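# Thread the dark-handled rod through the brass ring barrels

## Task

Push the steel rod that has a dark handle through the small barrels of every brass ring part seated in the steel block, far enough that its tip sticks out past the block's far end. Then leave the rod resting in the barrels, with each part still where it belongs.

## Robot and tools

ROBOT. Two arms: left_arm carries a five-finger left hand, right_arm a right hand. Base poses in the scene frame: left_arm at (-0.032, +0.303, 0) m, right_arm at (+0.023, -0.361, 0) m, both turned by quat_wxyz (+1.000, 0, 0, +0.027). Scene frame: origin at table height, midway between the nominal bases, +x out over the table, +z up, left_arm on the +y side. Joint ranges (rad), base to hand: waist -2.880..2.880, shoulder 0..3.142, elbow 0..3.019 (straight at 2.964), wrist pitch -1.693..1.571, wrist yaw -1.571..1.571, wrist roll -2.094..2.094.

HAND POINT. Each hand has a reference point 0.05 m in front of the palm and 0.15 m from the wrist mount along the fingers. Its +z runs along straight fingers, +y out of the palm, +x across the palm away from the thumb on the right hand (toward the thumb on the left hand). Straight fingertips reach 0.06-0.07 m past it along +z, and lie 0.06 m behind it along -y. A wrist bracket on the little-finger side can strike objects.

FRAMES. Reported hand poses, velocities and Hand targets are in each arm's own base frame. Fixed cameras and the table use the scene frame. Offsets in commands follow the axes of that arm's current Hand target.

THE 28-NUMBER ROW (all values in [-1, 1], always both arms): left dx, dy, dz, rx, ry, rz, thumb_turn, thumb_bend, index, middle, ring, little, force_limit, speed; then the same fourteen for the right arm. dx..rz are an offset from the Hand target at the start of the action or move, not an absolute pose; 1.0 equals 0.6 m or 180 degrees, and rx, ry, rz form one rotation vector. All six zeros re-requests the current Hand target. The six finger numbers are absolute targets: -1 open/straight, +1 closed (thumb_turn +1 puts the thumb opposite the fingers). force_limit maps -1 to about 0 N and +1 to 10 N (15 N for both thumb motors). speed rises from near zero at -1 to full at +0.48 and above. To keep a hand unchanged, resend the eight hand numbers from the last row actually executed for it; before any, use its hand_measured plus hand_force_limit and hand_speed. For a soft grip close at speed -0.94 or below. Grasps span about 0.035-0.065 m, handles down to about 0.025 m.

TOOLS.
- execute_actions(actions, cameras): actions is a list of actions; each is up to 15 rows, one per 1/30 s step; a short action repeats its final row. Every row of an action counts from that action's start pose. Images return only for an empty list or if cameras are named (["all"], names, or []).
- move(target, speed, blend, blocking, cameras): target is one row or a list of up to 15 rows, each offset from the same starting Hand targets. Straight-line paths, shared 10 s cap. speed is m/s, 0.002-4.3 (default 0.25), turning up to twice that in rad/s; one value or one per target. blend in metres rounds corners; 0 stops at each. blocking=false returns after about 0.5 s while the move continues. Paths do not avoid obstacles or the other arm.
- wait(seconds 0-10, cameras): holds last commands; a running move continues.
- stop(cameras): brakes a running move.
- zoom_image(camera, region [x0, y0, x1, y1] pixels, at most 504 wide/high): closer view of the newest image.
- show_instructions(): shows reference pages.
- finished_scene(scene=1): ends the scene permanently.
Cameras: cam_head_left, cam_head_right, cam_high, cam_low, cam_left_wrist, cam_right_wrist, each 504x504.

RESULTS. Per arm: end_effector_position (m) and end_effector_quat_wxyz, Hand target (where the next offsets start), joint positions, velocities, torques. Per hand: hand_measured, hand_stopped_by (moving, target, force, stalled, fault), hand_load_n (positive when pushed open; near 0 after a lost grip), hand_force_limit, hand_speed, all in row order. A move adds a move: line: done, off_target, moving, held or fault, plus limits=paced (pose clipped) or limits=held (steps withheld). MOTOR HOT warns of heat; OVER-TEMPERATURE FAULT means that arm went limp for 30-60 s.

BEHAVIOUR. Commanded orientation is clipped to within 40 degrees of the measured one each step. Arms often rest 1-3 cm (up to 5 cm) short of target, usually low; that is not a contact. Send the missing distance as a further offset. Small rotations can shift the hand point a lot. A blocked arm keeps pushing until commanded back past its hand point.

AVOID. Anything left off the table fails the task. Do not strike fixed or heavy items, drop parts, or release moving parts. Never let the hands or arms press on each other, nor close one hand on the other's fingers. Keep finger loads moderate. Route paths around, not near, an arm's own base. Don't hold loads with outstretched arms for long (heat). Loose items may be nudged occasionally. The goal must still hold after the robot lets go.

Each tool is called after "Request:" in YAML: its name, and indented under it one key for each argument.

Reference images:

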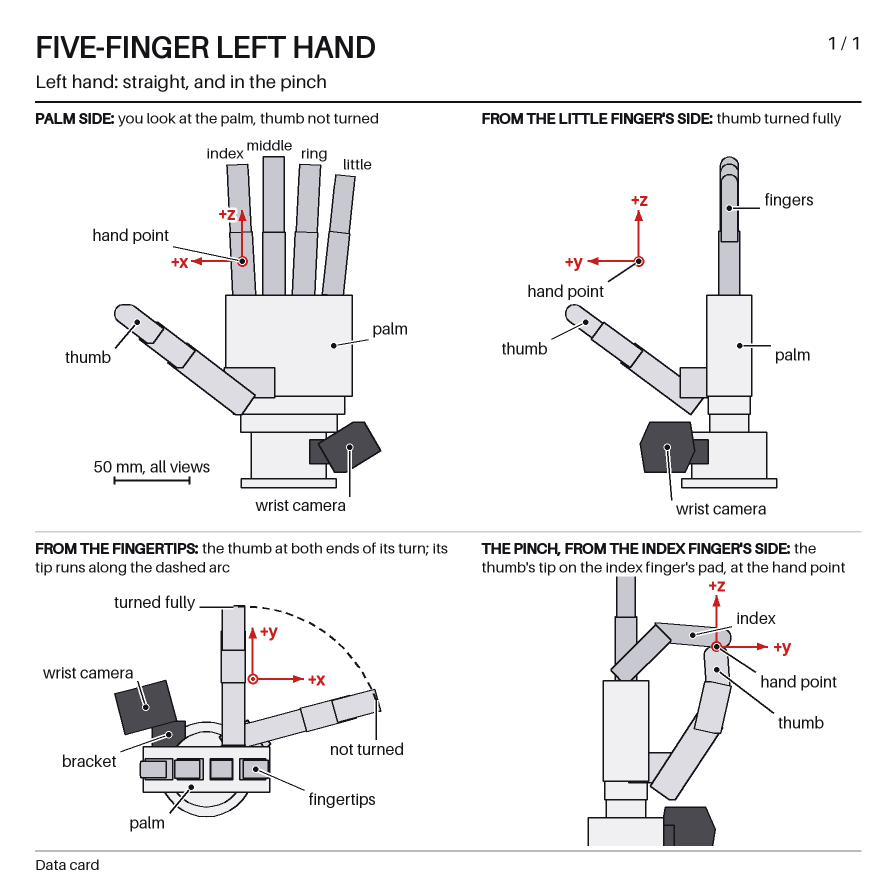

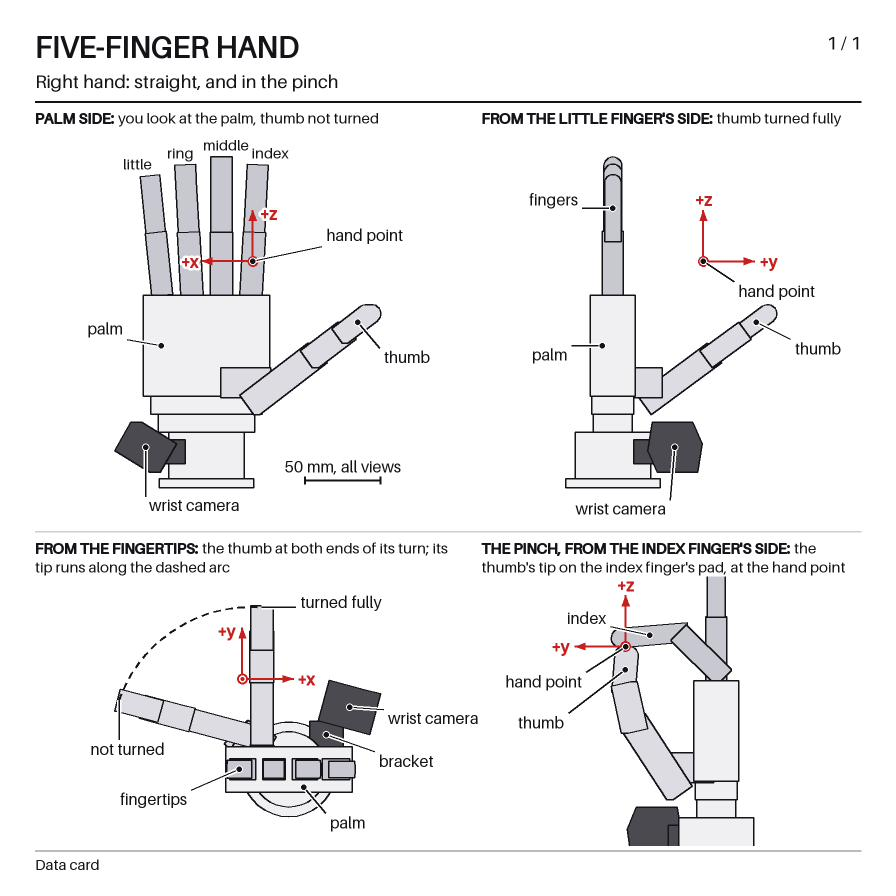

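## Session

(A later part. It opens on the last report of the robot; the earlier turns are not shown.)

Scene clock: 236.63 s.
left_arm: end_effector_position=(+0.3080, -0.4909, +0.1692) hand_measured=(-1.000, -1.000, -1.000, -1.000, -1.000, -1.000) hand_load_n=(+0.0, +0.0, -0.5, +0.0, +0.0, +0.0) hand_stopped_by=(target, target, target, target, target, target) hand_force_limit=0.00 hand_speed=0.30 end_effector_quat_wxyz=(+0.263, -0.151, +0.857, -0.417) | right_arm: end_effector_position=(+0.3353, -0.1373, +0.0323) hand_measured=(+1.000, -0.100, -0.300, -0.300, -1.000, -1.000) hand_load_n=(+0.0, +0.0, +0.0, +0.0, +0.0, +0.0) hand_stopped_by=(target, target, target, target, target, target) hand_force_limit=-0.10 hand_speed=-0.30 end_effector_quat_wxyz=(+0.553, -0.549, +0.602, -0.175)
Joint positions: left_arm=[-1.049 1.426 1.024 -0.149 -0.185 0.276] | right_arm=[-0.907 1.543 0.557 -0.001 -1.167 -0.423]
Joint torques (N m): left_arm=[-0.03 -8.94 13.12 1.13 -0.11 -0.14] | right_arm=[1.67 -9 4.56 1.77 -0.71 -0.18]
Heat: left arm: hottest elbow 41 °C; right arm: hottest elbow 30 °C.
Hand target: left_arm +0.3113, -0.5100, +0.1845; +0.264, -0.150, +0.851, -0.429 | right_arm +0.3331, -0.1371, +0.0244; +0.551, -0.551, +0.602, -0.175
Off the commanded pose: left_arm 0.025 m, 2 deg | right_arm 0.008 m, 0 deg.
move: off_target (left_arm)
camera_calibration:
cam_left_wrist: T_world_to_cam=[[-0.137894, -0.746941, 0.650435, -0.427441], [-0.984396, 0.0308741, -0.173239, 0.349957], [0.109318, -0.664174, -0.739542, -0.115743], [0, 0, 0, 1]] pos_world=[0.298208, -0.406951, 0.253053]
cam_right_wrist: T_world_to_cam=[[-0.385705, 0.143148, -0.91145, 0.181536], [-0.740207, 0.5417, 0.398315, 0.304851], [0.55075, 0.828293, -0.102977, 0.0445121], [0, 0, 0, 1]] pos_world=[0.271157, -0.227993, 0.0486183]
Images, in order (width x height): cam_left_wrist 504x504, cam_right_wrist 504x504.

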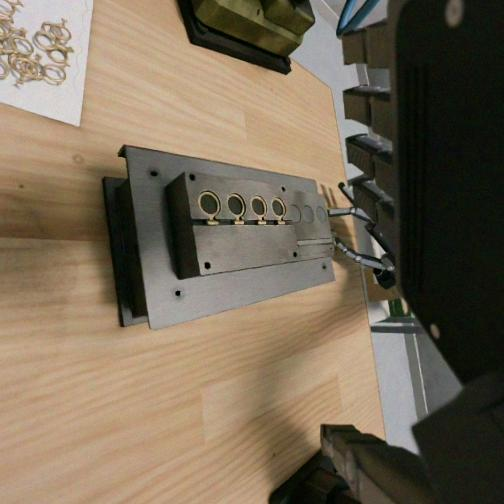

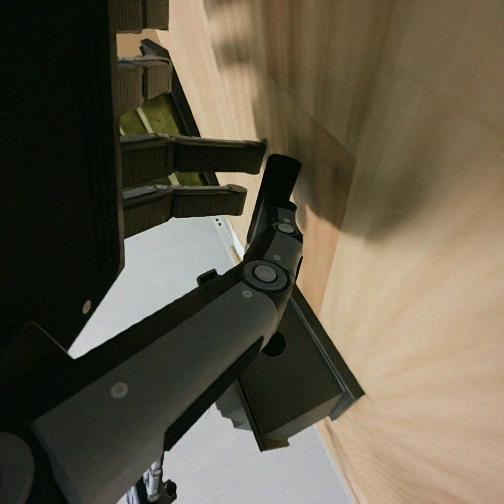

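Request:
move:
  target: [0,0,0,0,0,0,-1,-1,-1,-1,-1,-1,0.0,0.3,0,0.0075,0.0,0,0,0,1,-0.1,-0.3,-0.3,-1,-1,-0.1,-0.3]
  speed: 0.04
  cameras: ["cam_right_wrist"]

Scene clock: 237.73 s.
left_arm: end_effector_position=(+0.3080, -0.4909, +0.1692) hand_measured=(-1.000, -1.000, -1.000, -1.000, -1.000, -1.000) hand_load_n=(-0.5, +0.0, +0.0, -0.5, +0.0, +0.0) hand_stopped_by=(target, target, target, target, target, target) hand_force_limit=0.00 hand_speed=0.30 end_effector_quat_wxyz=(+0.263, -0.151, +0.857, -0.417) | right_arm: end_effector_position=(+0.3351, -0.1366, +0.0316) hand_measured=(+1.000, -0.100, -0.300, -0.300, -1.000, -1.000) hand_load_n=(+0.0, +0.0, +0.0, +1.0, +0.0, +0.0) hand_stopped_by=(target, target, target, target, target, target) hand_force_limit=-0.10 hand_speed=-0.30 end_effector_quat_wxyz=(+0.554, -0.550, +0.599, -0.177)
Joint positions: left_arm=[-1.049 1.426 1.024 -0.149 -0.185 0.276] | right_arm=[-0.907 1.545 0.553 0.012 -1.172 -0.424]
Joint torques (N m): left_arm=[-0.03 -9 13.12 1.14 -0.11 -0.14] | right_arm=[1.49 -8.53 4.27 1.7 -0.56 -0.23]
Heat: left arm: hottest elbow 41 °C; right arm: hottest elbow 30 °C.
Hand target: left_arm +0.3113, -0.5100, +0.1845; +0.264, -0.150, +0.851, -0.429 | right_arm +0.3310, -0.1357, +0.0207; +0.551, -0.551, +0.602, -0.175
Off the commanded pose: left_arm 0.025 m, 2 deg | right_arm 0.012 m, 1 deg.
move: off_target (left_arm, right_arm)
camera_calibration:
cam_right_wrist: T_world_to_cam=[[-0.379657, 0.138925, -0.914637, 0.178237], [-0.744373, 0.541187, 0.391184, 0.30612], [0.549335, 0.829347, -0.102054, 0.0445667], [0, 0, 0, 1]] pos_world=[0.271054, -0.227391, 0.0478211]
Images, in order (width x height): cam_right_wrist 504x504.

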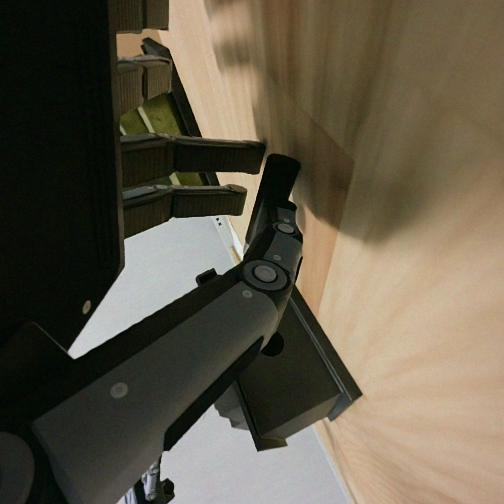

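Request:
move:
  target: [0,0,0,0,0,0,-1,-1,-1,-1,-1,-1,0.0,0.3,0,-0.003,0.0,0,0,0,1,-0.1,0.0,0.0,-1,-1,-0.3,-0.9]
  speed: 0.04
  cameras: ["cam_right_wrist"]

Scene clock: 240.80 s.
left_arm: end_effector_position=(+0.3080, -0.4909, +0.1692) hand_measured=(-1.000, -1.000, -1.000, -1.000, -1.000, -1.000) hand_load_n=(+0.0, +0.0, +0.0, +0.0, +0.0, +0.0) hand_stopped_by=(target, target, target, target, target, target) hand_force_limit=0.00 hand_speed=0.30 end_effector_quat_wxyz=(+0.263, -0.151, +0.857, -0.417) | right_arm: end_effector_position=(+0.3353, -0.1361, +0.0325) hand_measured=(+1.000, -0.100, +0.000, -0.218, -1.000, -1.000) hand_load_n=(+0.0, +0.0, +0.5, +3.0, -0.5, +0.0) hand_stopped_by=(target, target, target, force, target, target) hand_force_limit=-0.30 hand_speed=-0.90 end_effector_quat_wxyz=(+0.556, -0.550, +0.597, -0.177)
Joint positions: left_arm=[-1.049 1.426 1.024 -0.149 -0.185 0.276] | right_arm=[-0.907 1.545 0.552 0.015 -1.178 -0.424]
Joint torques (N m): left_arm=[-0.09 -9.05 13.15 1.1 -0.11 -0.14] | right_arm=[1.73 -8.82 4.56 1.37 -0.26 -0.2]
Heat: left arm: hottest elbow 41 °C; right arm: hottest elbow 30 °C.
Hand target: left_arm +0.3113, -0.5100, +0.1845; +0.264, -0.150, +0.851, -0.429 | right_arm +0.3318, -0.1362, +0.0221; +0.551, -0.551, +0.602, -0.175
Off the commanded pose: left_arm 0.025 m, 2 deg | right_arm 0.011 m, 1 deg.
move: off_target (left_arm, right_arm)
camera_calibration:
cam_right_wrist: T_world_to_cam=[[-0.374945, 0.138526, -0.916639, 0.177407], [-0.74841, 0.538277, 0.387479, 0.306629], [0.547082, 0.831305, -0.0981506, 0.0450615], [0, 0, 0, 1]] pos_world=[0.27135, -0.227087, 0.0482291]
Images, in order (width x height): cam_right_wrist 504x504.

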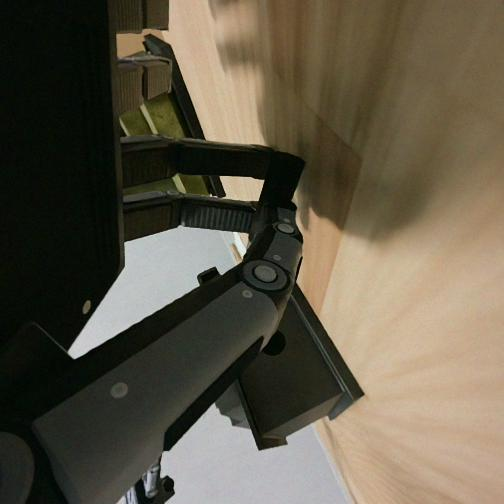

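Request:
zoom_image:
  camera: "cam_right_wrist"
  region: [180, 100, 330, 250]

Request:
wait:
  seconds: 0.1
  cameras: ["cam_low","cam_high","cam_left_wrist"]

Scaled by 3.360 from the camera's 504x504 image, which has a finer 720x720 frame.

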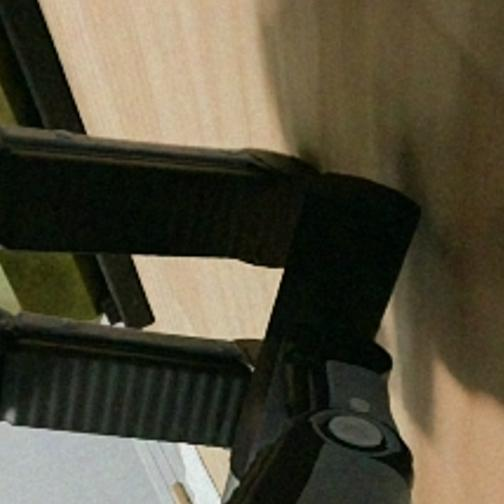

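Scene clock: 241.27 s.
left_arm: end_effector_position=(+0.3080, -0.4909, +0.1692) hand_measured=(-1.000, -1.000, -1.000, -1.000, -1.000, -1.000) hand_load_n=(+0.0, +0.0, +0.0, +0.0, +0.0, +0.0) hand_stopped_by=(target, target, target, target, target, target) hand_force_limit=0.00 hand_speed=0.30 end_effector_quat_wxyz=(+0.263, -0.151, +0.857, -0.417) | right_arm: end_effector_position=(+0.3353, -0.1361, +0.0325) hand_measured=(+1.000, -0.100, +0.000, -0.218, -1.000, -1.000) hand_load_n=(+0.0, +0.0, +0.0, +3.0, +0.0, +0.0) hand_stopped_by=(target, target, target, force, target, target) hand_force_limit=-0.30 hand_speed=-0.90 end_effector_quat_wxyz=(+0.556, -0.550, +0.597, -0.177)
Joint positions: left_arm=[-1.049 1.426 1.024 -0.149 -0.185 0.276] | right_arm=[-0.907 1.545 0.552 0.015 -1.178 -0.424]
Joint torques (N m): left_arm=[-0.09 -9.05 13.12 1.11 -0.11 -0.14] | right_arm=[1.44 -8.64 4.46 1.39 -0.25 -0.21]
Heat: left arm: hottest elbow 41 °C; right arm: hottest elbow 30 °C.
Hand target: left_arm +0.3113, -0.5100, +0.1845; +0.264, -0.150, +0.851, -0.429 | right_arm +0.3318, -0.1362, +0.0221; +0.551, -0.551, +0.602, -0.175
Off the commanded pose: left_arm 0.025 m, 2 deg | right_arm 0.011 m, 1 deg.
wait: 0.10 s; at rest from the start
camera_calibration:
cam_left_wrist: T_world_to_cam=[[-0.137894, -0.746941, 0.650435, -0.427441], [-0.984396, 0.0308741, -0.173239, 0.349957], [0.109318, -0.664174, -0.739542, -0.115743], [0, 0, 0, 1]] pos_world=[0.298208, -0.406951, 0.253053]
Images, in order (width x height): cam_high 504x504, cam_low 504x504, cam_left_wrist 504x504.

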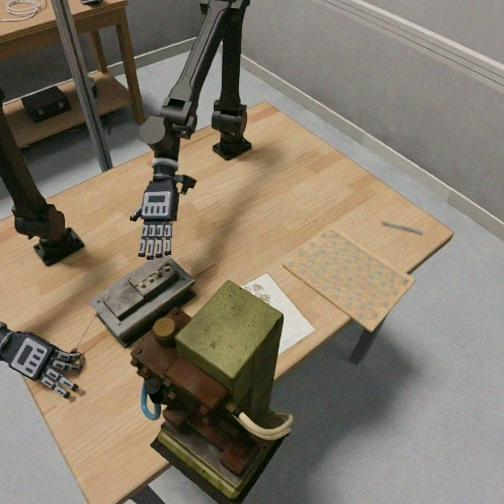

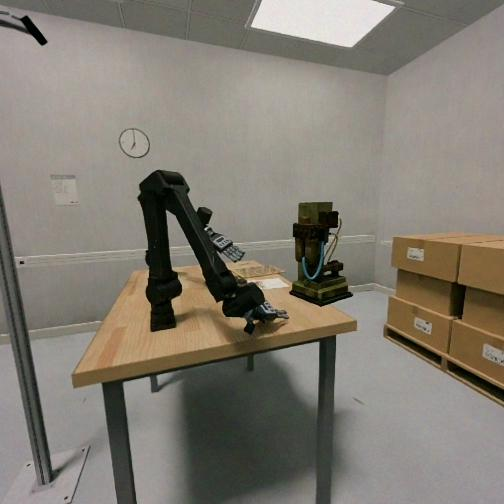

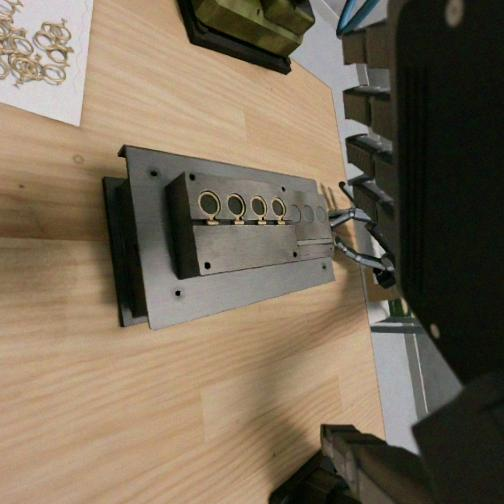

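Request:
move:
  target:
    - [0,0,0,0,0,0,-1,-1,-1,-1,-1,-1,0.0,0.3,0,0,0.0,0,0,0,1,-0.1,-0.3,-0.301,-1,-1,-0.3,-0.5]
    - [0,0,0,0,0,0,-1,-1,-1,-1,-1,-1,0.0,0.3,-0.01,-0.0583,0,0,0,0,1,-0.1,-0.3,-0.301,-1,-1,-0.3,-0.5]
  speed: 0.05
  cameras: ["cam_right_wrist"]

Scene clock: 243.93 s.
left_arm: end_effector_position=(+0.3080, -0.4909, +0.1692) hand_measured=(-1.000, -1.000, -1.000, -1.000, -1.000, -1.000) hand_load_n=(-0.5, +0.0, +0.0, +0.0, +0.0, +0.0) hand_stopped_by=(target, target, target, target, target, target) hand_force_limit=0.00 hand_speed=0.30 end_effector_quat_wxyz=(+0.263, -0.151, +0.857, -0.417) | right_arm: end_effector_position=(+0.3377, -0.1389, +0.0454) hand_measured=(+1.000, -0.100, -0.300, -0.302, -1.000, -1.000) hand_load_n=(+0.0, +0.0, +0.0, +0.0, +0.0, +0.0) hand_stopped_by=(target, target, target, target, target, target) hand_force_limit=-0.30 hand_speed=-0.50 end_effector_quat_wxyz=(+0.551, -0.548, +0.605, -0.174)
Joint positions: left_arm=[-1.049 1.426 1.024 -0.149 -0.185 0.276] | right_arm=[-0.903 1.504 0.571 -0.046 -1.158 -0.41]
Joint torques (N m): left_arm=[-0.03 -9 13.11 1.1 -0.11 -0.14] | right_arm=[3.31 -10.93 7.53 0.88 -0.58 0.19]
Heat: left arm: hottest elbow 41 °C; right arm: hottest elbow 30 °C.
Hand target: left_arm +0.3113, -0.5100, +0.1845; +0.264, -0.150, +0.851, -0.429 | right_arm +0.3470, -0.1427, +0.0535; +0.551, -0.551, +0.602, -0.175
Off the commanded pose: left_arm 0.025 m, 2 deg | right_arm 0.013 m, 1 deg.
move: off_target (left_arm, right_arm)
camera_calibration:
cam_right_wrist: T_world_to_cam=[[-0.390661, 0.145768, -0.90892, 0.196464], [-0.734594, 0.545677, 0.403247, 0.300709], [0.554757, 0.82522, -0.106094, 0.0443176], [0, 0, 0, 1]] pos_world=[0.273064, -0.2293, 0.0620117]
Images, in order (width x height): cam_right_wrist 504x504.

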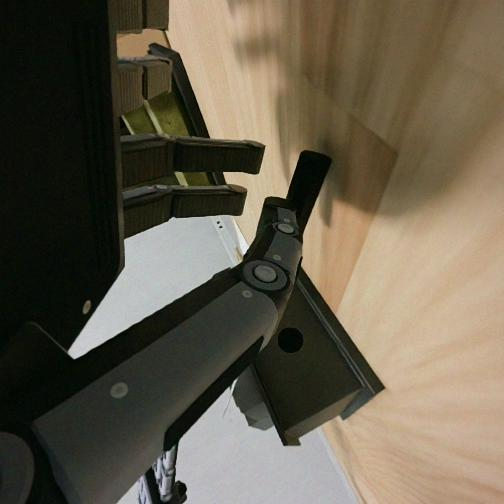

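Request:
move:
  target: [0,0,0,0,0,0,-1,-1,-1,-1,-1,-1,0.0,0.3,-0.0017,0.0475,0.0011,0,0,0,1,-0.1,-0.3,-0.301,-1,-1,-0.3,-0.5]
  speed: 0.04
  cameras: ["cam_right_wrist"]

Scene clock: 245.60 s.
left_arm: end_effector_position=(+0.3080, -0.4909, +0.1692) hand_measured=(-1.000, -1.000, -1.000, -1.000, -1.000, -1.000) hand_load_n=(+0.0, +0.0, +0.0, +0.0, +0.0, +0.0) hand_stopped_by=(target, target, target, target, target, target) hand_force_limit=0.00 hand_speed=0.30 end_effector_quat_wxyz=(+0.263, -0.151, +0.857, -0.417) | right_arm: end_effector_position=(+0.3339, -0.1340, +0.0352) hand_measured=(+1.000, -0.100, -0.300, -0.302, -1.000, -1.000) hand_load_n=(+0.0, +0.0, +0.0, +0.0, +0.0, -0.5) hand_stopped_by=(target, target, target, target, target, target) hand_force_limit=-0.30 hand_speed=-0.50 end_effector_quat_wxyz=(+0.550, -0.548, +0.604, -0.176)
Joint positions: left_arm=[-1.049 1.426 1.024 -0.149 -0.185 0.276] | right_arm=[-0.903 1.521 0.545 0.002 -1.158 -0.41]
Joint torques (N m): left_arm=[-0.03 -9 13.11 1.13 -0.11 -0.14] | right_arm=[2.32 -9.29 4.92 1.95 -0.82 -0.08]
Heat: left arm: hottest elbow 41 °C; right arm: hottest elbow 30 °C.
Hand target: left_arm +0.3113, -0.5100, +0.1845; +0.264, -0.150, +0.851, -0.429 | right_arm +0.3340, -0.1321, +0.0305; +0.551, -0.551, +0.602, -0.175
Off the commanded pose: left_arm 0.025 m, 2 deg | right_arm 0.005 m, 0 deg.
move: off_target (left_arm)
camera_calibration:
cam_right_wrist: T_world_to_cam=[[-0.387827, 0.142205, -0.910697, 0.183651], [-0.735862, 0.54722, 0.39882, 0.300067], [0.555066, 0.82482, -0.107584, 0.0411987], [0, 0, 0, 1]] pos_world=[0.269165, -0.2243, 0.0520095]
Images, in order (width x height): cam_right_wrist 504x504.

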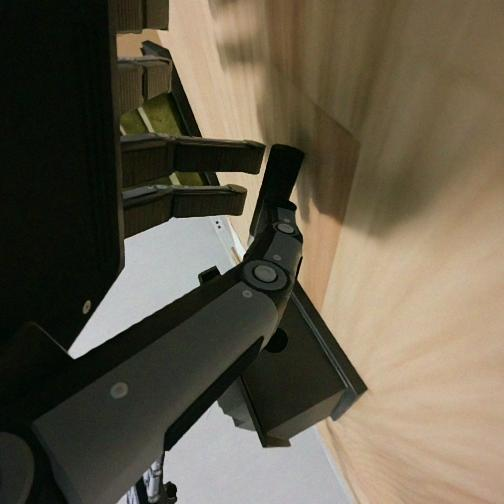

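Request:
move:
  target: [0,0,0,0,0,0,-1,-1,-1,-1,-1,-1,0.0,0.3,0,0,0,0,0,0,1,-0.1,0.0,0.0,-1,-1,-0.3,-0.9]
  speed: 0.04
  cameras: ["cam_right_wrist"]

Scene clock: 247.10 s.
left_arm: end_effector_position=(+0.3080, -0.4909, +0.1692) hand_measured=(-1.000, -1.000, -1.000, -1.000, -1.000, -1.000) hand_load_n=(+0.0, +0.0, +0.0, +0.0, +0.0, +0.0) hand_stopped_by=(target, target, target, target, target, target) hand_force_limit=0.00 hand_speed=0.30 end_effector_quat_wxyz=(+0.263, -0.151, +0.857, -0.417) | right_arm: end_effector_position=(+0.3342, -0.1339, +0.0359) hand_measured=(+1.000, -0.100, +0.000, +0.000, -1.000, -1.000) hand_load_n=(-0.5, +0.0, +0.0, +1.0, +0.0, +0.0) hand_stopped_by=(target, target, target, target, target, target) hand_force_limit=-0.30 hand_speed=-0.90 end_effector_quat_wxyz=(+0.552, -0.549, +0.602, -0.177)
Joint positions: left_arm=[-1.049 1.426 1.024 -0.149 -0.185 0.276] | right_arm=[-0.903 1.521 0.545 0.005 -1.162 -0.41]
Joint torques (N m): left_arm=[-0.09 -8.94 13.14 1.11 -0.11 -0.14] | right_arm=[2.43 -8.94 4.89 1.73 -0.65 -0.07]
Heat: left arm: hottest elbow 41 °C; right arm: hottest elbow 30 °C.
Hand target: left_arm +0.3113, -0.5100, +0.1845; +0.264, -0.150, +0.851, -0.429 | right_arm +0.3340, -0.1321, +0.0305; +0.551, -0.551, +0.602, -0.175
Off the commanded pose: left_arm 0.025 m, 2 deg | right_arm 0.006 m, 0 deg.
move: off_target (left_arm)
camera_calibration:
cam_right_wrist: T_world_to_cam=[[-0.38422, 0.140968, -0.912416, 0.183013], [-0.738747, 0.545803, 0.395414, 0.300836], [0.55374, 0.82597, -0.105569, 0.0415293], [0, 0, 0, 1]] pos_world=[0.269562, -0.224298, 0.0524138]
Images, in order (width x height): cam_right_wrist 504x504.

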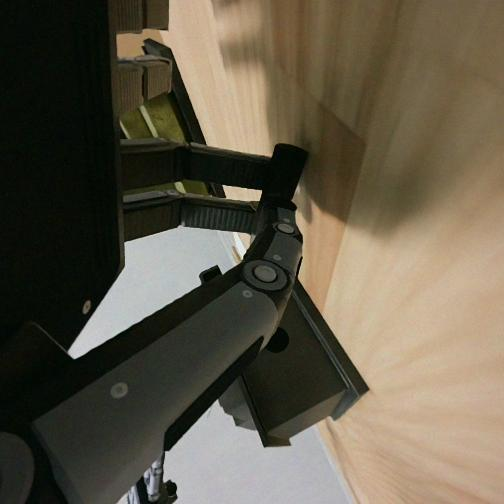

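Request:
move:
  target: [0,0,0,0,0,0,-1,-1,-1,-1,-1,-1,0.0,0.3,0,0,0,0,0,0,1,-0.1,0.12,0.12,-1,-1,-0.3,-0.9]
  speed: 0.04
  cameras: ["cam_right_wrist"]

Request:
zoom_image:
  camera: "cam_right_wrist"
  region: [180, 120, 330, 270]

Scene clock: 247.77 s.
left_arm: end_effector_position=(+0.3080, -0.4909, +0.1692) hand_measured=(-1.000, -1.000, -1.000, -1.000, -1.000, -1.000) hand_load_n=(+0.0, +0.0, -0.5, +0.0, +0.0, +0.0) hand_stopped_by=(target, target, target, target, target, target) hand_force_limit=0.00 hand_speed=0.30 end_effector_quat_wxyz=(+0.263, -0.151, +0.857, -0.417) | right_arm: end_effector_position=(+0.3342, -0.1339, +0.0359) hand_measured=(+1.000, -0.100, +0.072, +0.062, -1.000, -1.000) hand_load_n=(-1.0, +3.5, +5.5, +6.0, +0.0, +0.0) hand_stopped_by=(target, target, force, force, target, target) hand_force_limit=-0.30 hand_speed=-0.90 end_effector_quat_wxyz=(+0.552, -0.549, +0.602, -0.177)
Joint positions: left_arm=[-1.049 1.426 1.024 -0.149 -0.185 0.276] | right_arm=[-0.903 1.521 0.545 0.005 -1.162 -0.41]
Joint torques (N m): left_arm=[-0.09 -9 13.12 1.1 -0.11 -0.14] | right_arm=[2.37 -9 4.92 1.76 -0.66 -0.07]
Heat: left arm: hottest elbow 41 °C; right arm: hottest elbow 30 °C.
Hand target: left_arm +0.3113, -0.5100, +0.1845; +0.264, -0.150, +0.851, -0.429 | right_arm +0.3340, -0.1321, +0.0305; +0.551, -0.551, +0.602, -0.175
Off the commanded pose: left_arm 0.025 m, 2 deg | right_arm 0.006 m, 0 deg.
move: off_target (left_arm)
camera_calibration:
cam_right_wrist: T_world_to_cam=[[-0.38422, 0.140968, -0.912416, 0.183013], [-0.738747, 0.545803, 0.395414, 0.300836], [0.55374, 0.82597, -0.105569, 0.0415293], [0, 0, 0, 1]] pos_world=[0.269562, -0.224298, 0.0524138]
Images, in order (width x height): cam_right_wrist 504x504.

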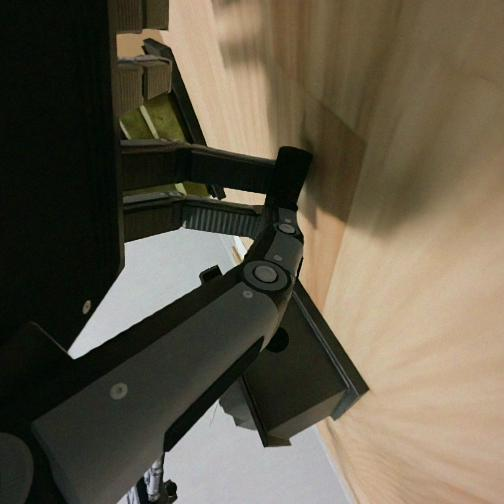

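Scaled by 3.360 from the camera's 504x504 image, which has a finer 720x720 frame.

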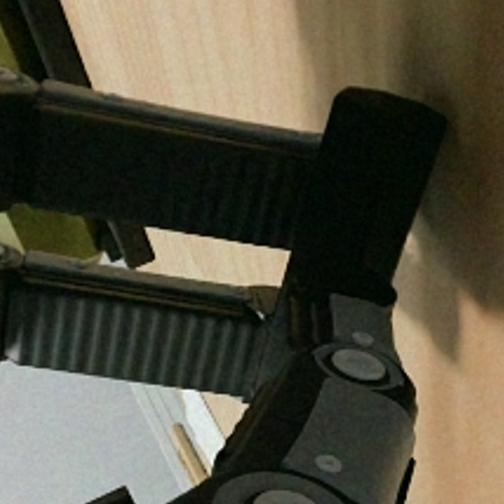

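Request:
move:
  target: [0,0,0,0,0,0,-1,-1,-1,-1,-1,-1,0.0,0.3,0.001,-0.1505,-0.0825,0,0,0,1,-0.1,0.12,0.12,-1,-1,-0.3,-0.9]
  speed: 0.06
  cameras: ["cam_right_wrist","cam_left_wrist"]

Scene clock: 250.50 s.
left_arm: end_effector_position=(+0.3080, -0.4909, +0.1692) hand_measured=(-1.000, -1.000, -1.000, -1.000, -1.000, -1.000) hand_load_n=(+0.0, +0.0, +0.0, -0.5, +0.0, +0.0) hand_stopped_by=(target, target, target, target, target, target) hand_force_limit=0.00 hand_speed=0.30 end_effector_quat_wxyz=(+0.263, -0.151, +0.857, -0.417) | right_arm: end_effector_position=(+0.3294, -0.1668, +0.1093) hand_measured=(+1.000, -0.102, +0.072, +0.062, -1.000, -1.000) hand_load_n=(-1.0, +5.0, +5.0, +6.5, +0.0, +0.0) hand_stopped_by=(target, target, force, force, target, target) hand_force_limit=-0.30 hand_speed=-0.90 end_effector_quat_wxyz=(+0.554, -0.545, +0.610, -0.156)
Joint positions: left_arm=[-1.049 1.426 1.024 -0.149 -0.185 0.276] | right_arm=[-0.97 1.418 0.741 -0.509 -1.197 -0.594]
Joint torques (N m): left_arm=[0.03 -9 13.12 1.11 -0.11 -0.14] | right_arm=[0.73 -11.22 9.32 0.62 -0.99 -0.15]
Heat: left arm: hottest elbow 41 °C; right arm: hottest elbow 30 °C.
Hand target: left_arm +0.3113, -0.5100, +0.1845; +0.264, -0.150, +0.851, -0.429 | right_arm +0.3341, -0.1821, +0.1205; +0.551, -0.551, +0.602, -0.175
Off the commanded pose: left_arm 0.025 m, 2 deg | right_arm 0.020 m, 3 deg.
move: off_target (left_arm, right_arm)
camera_calibration:
cam_left_wrist: T_world_to_cam=[[-0.137894, -0.746941, 0.650435, -0.427441], [-0.984396, 0.0308741, -0.173239, 0.349957], [0.109318, -0.664174, -0.739542, -0.115743], [0, 0, 0, 1]] pos_world=[0.298208, -0.406951, 0.253053]
cam_right_wrist: T_world_to_cam=[[-0.411748, 0.167958, -0.895686, 0.264532], [-0.733052, 0.522859, 0.435031, 0.276257], [0.541385, 0.835708, -0.0921649, 0.0832888], [0, 0, 0, 1]] pos_world=[0.26634, -0.258479, 0.124434]
Images, in order (width x height): cam_left_wrist 504x504, cam_right_wrist 504x504.

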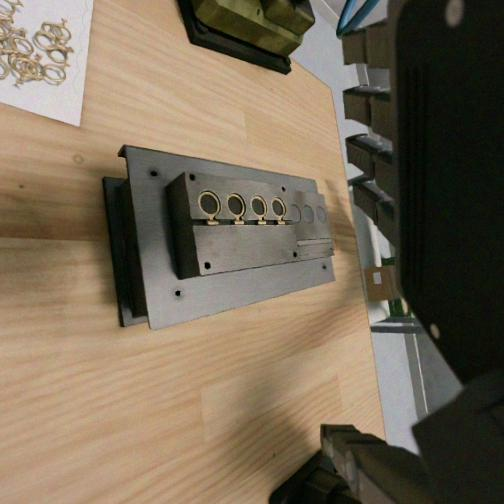

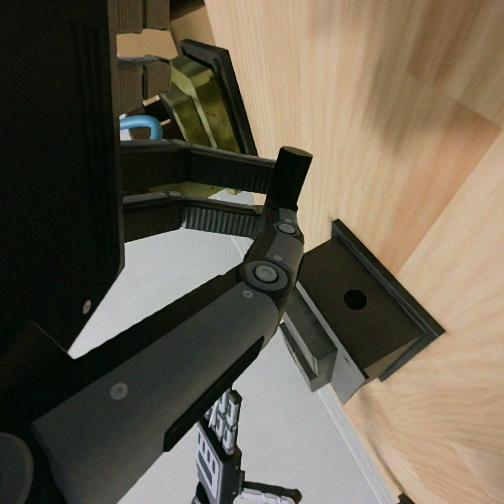

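Request:
zoom_image:
  camera: "cam_right_wrist"
  region: [160, 300, 310, 450]

Request:
zoom_image:
  camera: "cam_right_wrist"
  region: [200, 120, 330, 250]

Scaled by 3.360 from the camera's 504x504 image, which has a finer 720x720 frame.

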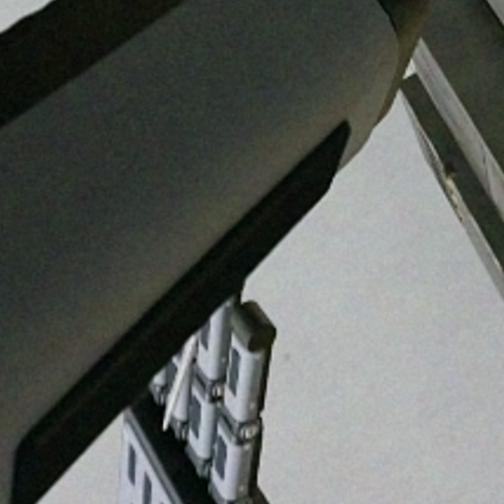

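Scaled by 3.877 from the camera's 504x504 image, which has a finer 720x720 frame.

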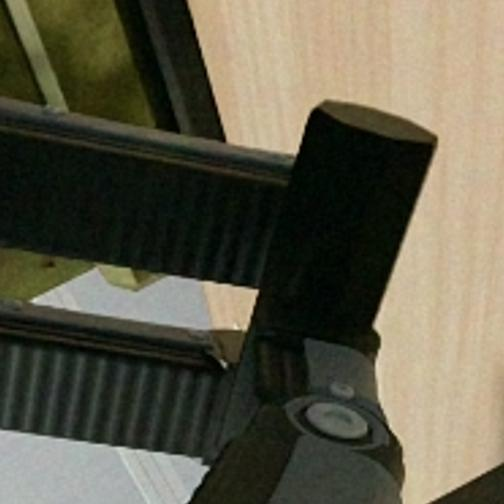

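Request:
move:
  target: [0,0,0,0,0,0,-1,-1,-1,-1,-1,-1,0.0,0.3,-0.0463,-0.04,-0.0242,0.0545,0.1145,-0.1280,1,-0.1,0.12,0.12,-1,-1,-0.3,-0.9]
  speed: 0.12
  cameras: ["cam_right_wrist","cam_left_wrist"]

Scene clock: 255.03 s.
left_arm: end_effector_position=(+0.3080, -0.4909, +0.1692) hand_measured=(-1.000, -1.000, -1.000, -1.000, -1.000, -1.000) hand_load_n=(+0.0, +0.0, +0.0, +0.0, +0.0, +0.0) hand_stopped_by=(target, target, target, target, target, target) hand_force_limit=0.00 hand_speed=0.30 end_effector_quat_wxyz=(+0.263, -0.151, +0.857, -0.417) | right_arm: end_effector_position=(+0.3236, -0.1763, +0.1549) hand_measured=(+1.000, -0.102, +0.072, +0.062, -1.000, -1.000) hand_load_n=(-1.0, +4.5, +5.0, +6.0, +0.0, +0.0) hand_stopped_by=(target, target, force, force, target, target) hand_force_limit=-0.30 hand_speed=-0.90 end_effector_quat_wxyz=(-0.430, +0.571, -0.556, +0.425)
Joint positions: left_arm=[-1.049 1.426 1.024 -0.149 -0.185 0.276] | right_arm=[-0.938 0.949 0.459 0.038 -0.906 -0.373]
Joint torques (N m): left_arm=[-0.09 -9 13.14 1.13 -0.11 -0.15] | right_arm=[3.14 -5.42 7.82 2.67 -0.19 0.18]
Heat: left arm: hottest elbow 42 °C; right arm: hottest elbow 30 °C.
Hand target: left_arm +0.3113, -0.5100, +0.1845; +0.264, -0.150, +0.851, -0.429 | right_arm +0.3270, -0.1721, +0.1580; -0.434, +0.571, -0.552, +0.426
Off the commanded pose: left_arm 0.025 m, 2 deg | right_arm 0.006 m, 1 deg.
move: off_target (left_arm)
camera_calibration:
cam_left_wrist: T_world_to_cam=[[-0.137894, -0.746941, 0.650435, -0.427441], [-0.984396, 0.0308741, -0.173239, 0.349957], [0.109318, -0.664174, -0.739542, -0.115743], [0, 0, 0, 1]] pos_world=[0.298208, -0.406951, 0.253053]
cam_right_wrist: T_world_to_cam=[[-0.234045, -0.238995, -0.942393, 0.182599], [-0.60218, 0.796634, -0.052477, 0.338511], [0.763284, 0.555208, -0.330367, 0.0142081], [0, 0, 0, 1]] pos_world=[0.235736, -0.233917, 0.194538]
Images, in order (width x height): cam_left_wrist 504x504, cam_right_wrist 504x504.

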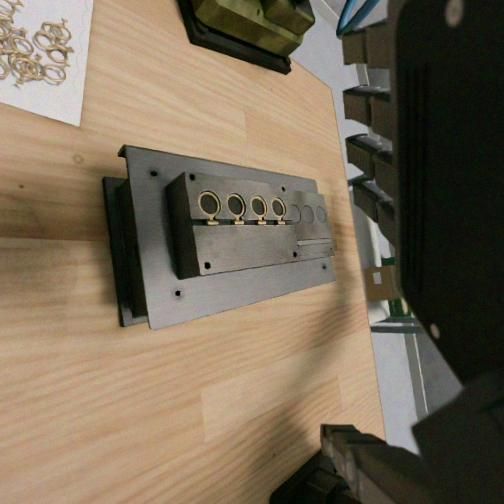

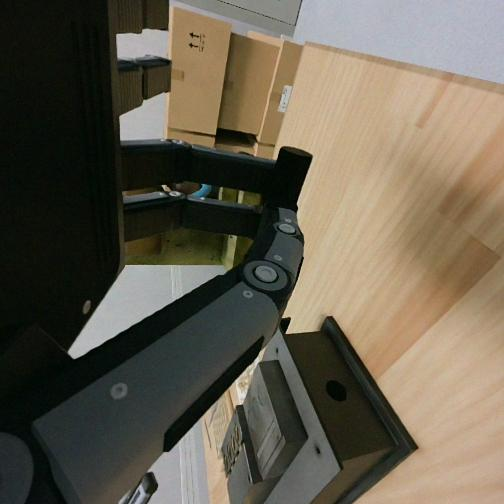

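Request:
zoom_image:
  camera: "cam_right_wrist"
  region: [170, 370, 310, 504]

Scaled by 3.600 from the camera's 504x504 image, which has a finer 720x720 frame.

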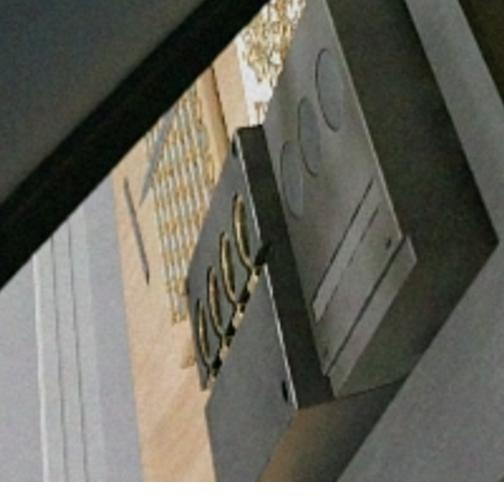

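Request:
move:
  target: [0,0,0,0,0,0,-1,-1,-1,-1,-1,-1,0.0,0.3,-0.0735,0.0457,0.0307,0,0,0,1,-0.1,0.12,0.12,-1,-1,-0.3,-0.9]
  speed: 0.08
  cameras: ["cam_right_wrist","cam_left_wrist"]

Scene clock: 257.43 s.
left_arm: end_effector_position=(+0.3080, -0.4909, +0.1692) hand_measured=(-1.000, -1.000, -1.000, -1.000, -1.000, -1.000) hand_load_n=(+0.0, +0.0, +0.0, +0.0, +0.0, +0.0) hand_stopped_by=(target, target, target, target, target, target) hand_force_limit=0.00 hand_speed=0.30 end_effector_quat_wxyz=(+0.263, -0.151, +0.857, -0.417) | right_arm: end_effector_position=(+0.3336, -0.1318, +0.1229) hand_measured=(+1.000, -0.102, +0.072, +0.062, -1.000, -1.000) hand_load_n=(-1.0, +5.0, +5.0, +6.0, +0.0, -0.5) hand_stopped_by=(target, target, force, force, target, target) hand_force_limit=-0.30 hand_speed=-0.90 end_effector_quat_wxyz=(-0.429, +0.572, -0.556, +0.424)
Joint positions: left_arm=[-1.049 1.426 1.024 -0.149 -0.185 0.276] | right_arm=[-0.789 0.917 0.334 0.194 -0.77 -0.288]
Joint torques (N m): left_arm=[-0.09 -9 13.14 1.13 -0.11 -0.13] | right_arm=[3.14 -4.37 7.61 2.81 -0.12 0.15]
Heat: left arm: hottest elbow 42 °C; right arm: hottest elbow 30 °C.
Hand target: left_arm +0.3113, -0.5100, +0.1845; +0.264, -0.150, +0.851, -0.429 | right_arm +0.3364, -0.1279, +0.1264; -0.434, +0.571, -0.552, +0.426
Off the commanded pose: left_arm 0.025 m, 2 deg | right_arm 0.006 m, 1 deg.
move: off_target (left_arm)
camera_calibration:
cam_left_wrist: T_world_to_cam=[[-0.137894, -0.746941, 0.650435, -0.427441], [-0.984396, 0.0308741, -0.173239, 0.349957], [0.109318, -0.664174, -0.739542, -0.115743], [0, 0, 0, 1]] pos_world=[0.298208, -0.406951, 0.253053]
cam_right_wrist: T_world_to_cam=[[-0.236117, -0.241072, -0.941346, 0.165758], [-0.603554, 0.795601, -0.0523594, 0.307744], [0.761559, 0.55579, -0.333355, -0.0276473], [0, 0, 0, 1]] pos_world=[0.245933, -0.189516, 0.162932]
Images, in order (width x height): cam_left_wrist 504x504, cam_right_wrist 504x504.

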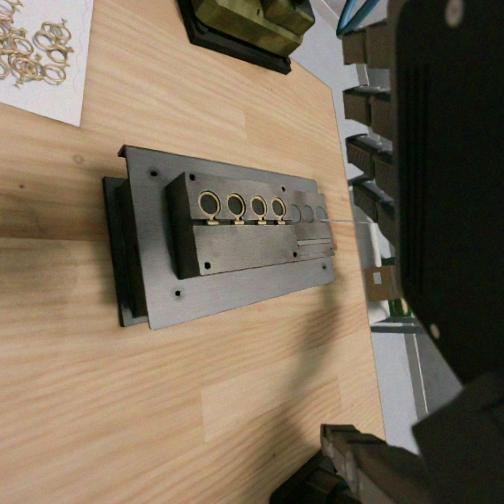

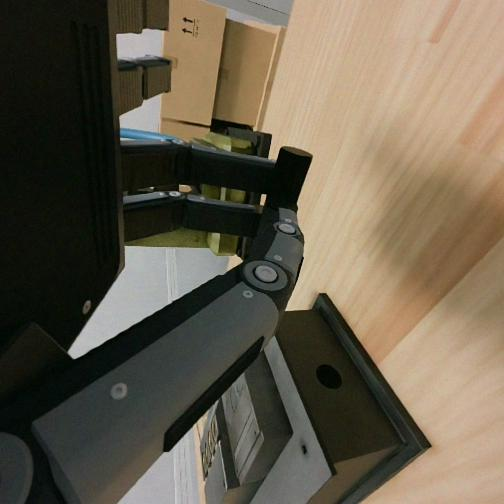

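Request:
zoom_image:
  camera: "cam_left_wrist"
  region: [260, 170, 380, 290]

Request:
zoom_image:
  camera: "cam_right_wrist"
  region: [170, 380, 290, 500]

Scaled by 4.200 from the camera's 504x504 image, which has a finer 720x720 frame.

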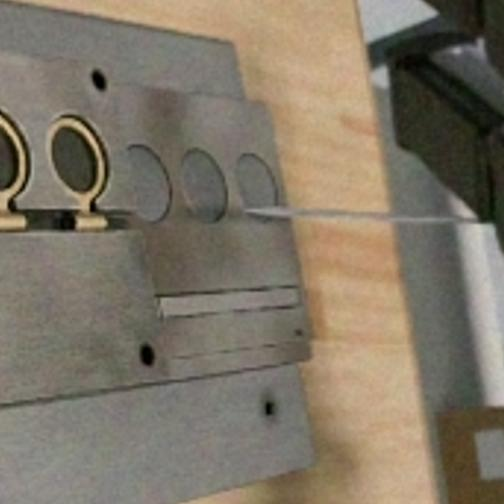

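Scaled by 4.200 from the camera's 504x504 image, which has a finer 720x720 frame.

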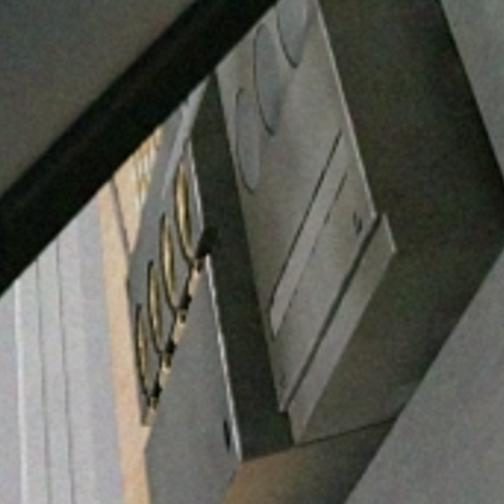

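Request:
zoom_image:
  camera: "cam_right_wrist"
  region: [190, 390, 250, 450]

Request:
zoom_image:
  camera: "cam_right_wrist"
  region: [260, 130, 330, 200]

Scaled by 8.400 from the camera's 504x504 image, which has a finer 720x720 frame.

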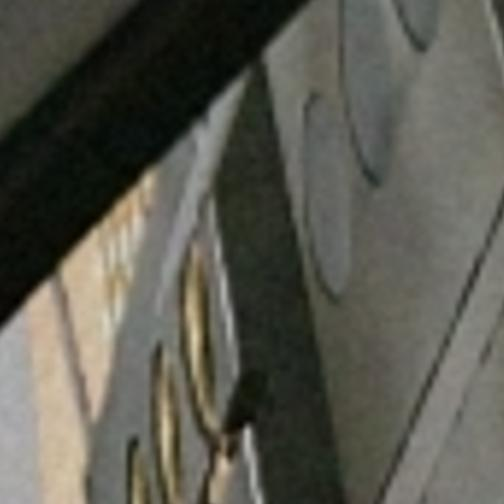

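Scaled by 7.200 from the camera's 504x504 image, which has a finer 720x720 frame.

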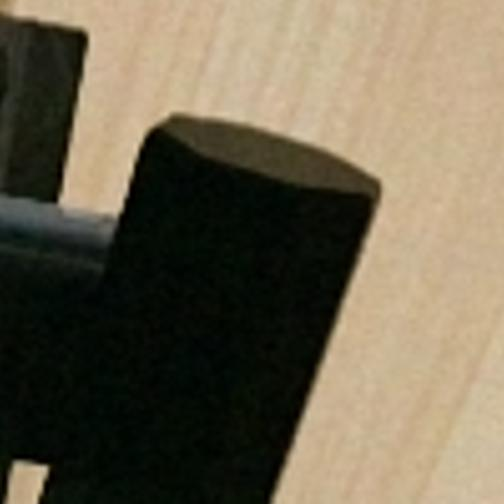

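Request:
move:
  target: [0,0,0,0,0,0,-1,-1,-1,-1,-1,-1,0.0,0.3,-0.0415,-0.0029,0.0030,0,-0.0023,-0.0023,1,-0.1,0.12,0.12,-1,-1,-0.3,-0.9]
  speed: 0.05
  cameras: ["cam_right_wrist","cam_left_wrist"]

Request:
zoom_image:
  camera: "cam_left_wrist"
  region: [260, 170, 380, 290]

Request:
zoom_image:
  camera: "cam_right_wrist"
  region: [190, 390, 250, 450]

Scene clock: 260.90 s.
left_arm: end_effector_position=(+0.3080, -0.4909, +0.1692) hand_measured=(-1.000, -1.000, -1.000, -1.000, -1.000, -1.000) hand_load_n=(-0.5, +0.0, +0.0, +0.0, +0.0, +0.0) hand_stopped_by=(target, target, target, target, target, target) hand_force_limit=0.00 hand_speed=0.30 end_effector_quat_wxyz=(+0.263, -0.151, +0.857, -0.417) | right_arm: end_effector_position=(+0.3368, -0.1089, +0.1260) hand_measured=(+1.000, -0.102, +0.072, +0.062, -1.000, -1.000) hand_load_n=(-1.0, +5.0, +5.0, +6.0, +0.0, +0.0) hand_stopped_by=(target, target, force, force, target, target) hand_force_limit=-0.30 hand_speed=-0.90 end_effector_quat_wxyz=(-0.429, +0.576, -0.548, +0.429)
Joint positions: left_arm=[-1.049 1.426 1.024 -0.149 -0.185 0.276] | right_arm=[-0.705 0.849 0.304 0.194 -0.698 -0.256]
Joint torques (N m): left_arm=[-0.03 -9 13.12 1.11 -0.11 -0.15] | right_arm=[3.25 -3.66 7.8 2.13 -0.07 0.15]
Heat: left arm: hottest elbow 42 °C; right arm: hottest elbow 30 °C.
Hand target: left_arm +0.3113, -0.5100, +0.1845; +0.264, -0.150, +0.851, -0.429 | right_arm +0.3379, -0.1030, +0.1274; -0.434, +0.574, -0.548, +0.426
Off the commanded pose: left_arm 0.025 m, 2 deg | right_arm 0.006 m, 1 deg.
move: off_target (left_arm)
camera_calibration:
cam_left_wrist: T_world_to_cam=[[-0.137894, -0.746941, 0.650435, -0.427441], [-0.984396, 0.0308741, -0.173239, 0.349957], [0.109318, -0.664174, -0.739542, -0.115743], [0, 0, 0, 1]] pos_world=[0.298208, -0.406951, 0.253053]
cam_right_wrist: T_world_to_cam=[[-0.22541, -0.256882, -0.939788, 0.169392], [-0.608625, 0.790359, -0.0700575, 0.294944], [0.760766, 0.556187, -0.3345, -0.0413249], [0, 0, 0, 1]] pos_world=[0.249131, -0.166613, 0.166032]
Images, in order (width x height): cam_left_wrist 504x504, cam_right_wrist 504x504.

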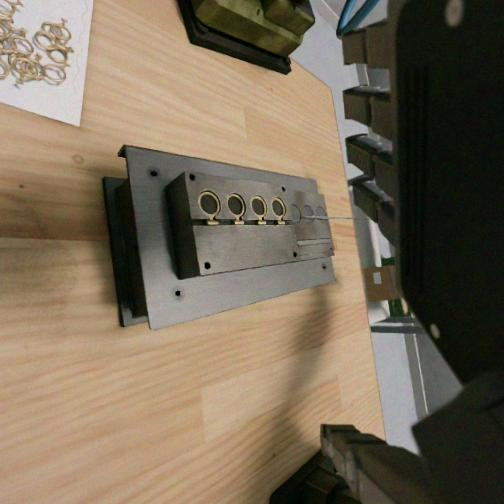

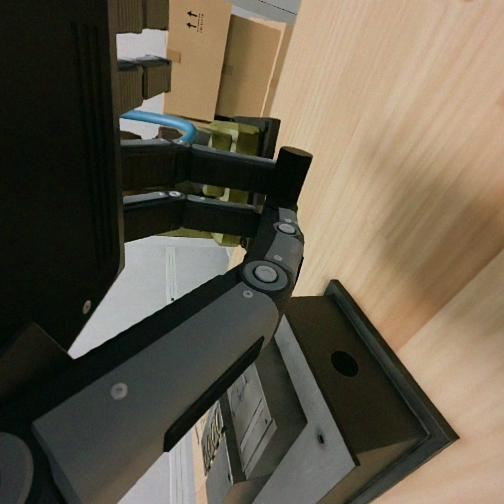

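Scaled by 4.200 from the camera's 504x504 image, which has a finer 720x720 frame.

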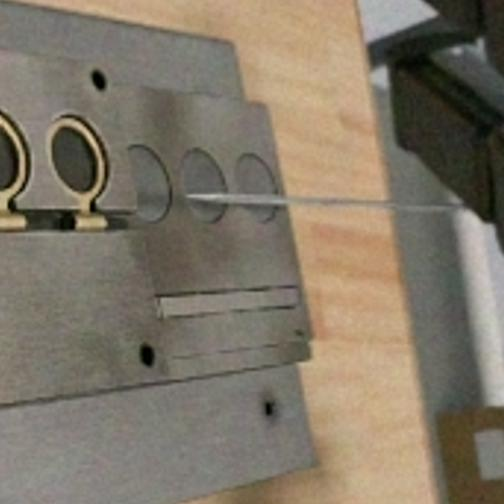

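Scaled by 8.400 from the camera's 504x504 image, which has a finer 720x720 frame.

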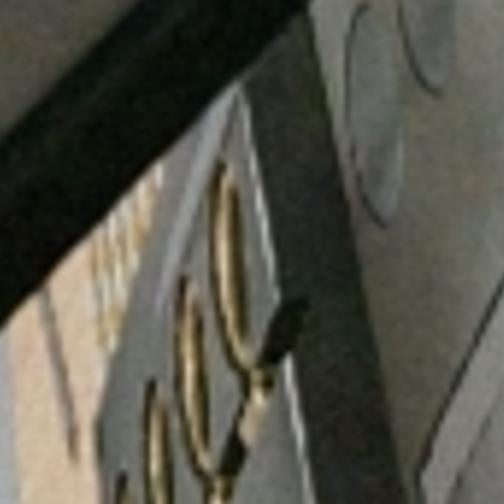

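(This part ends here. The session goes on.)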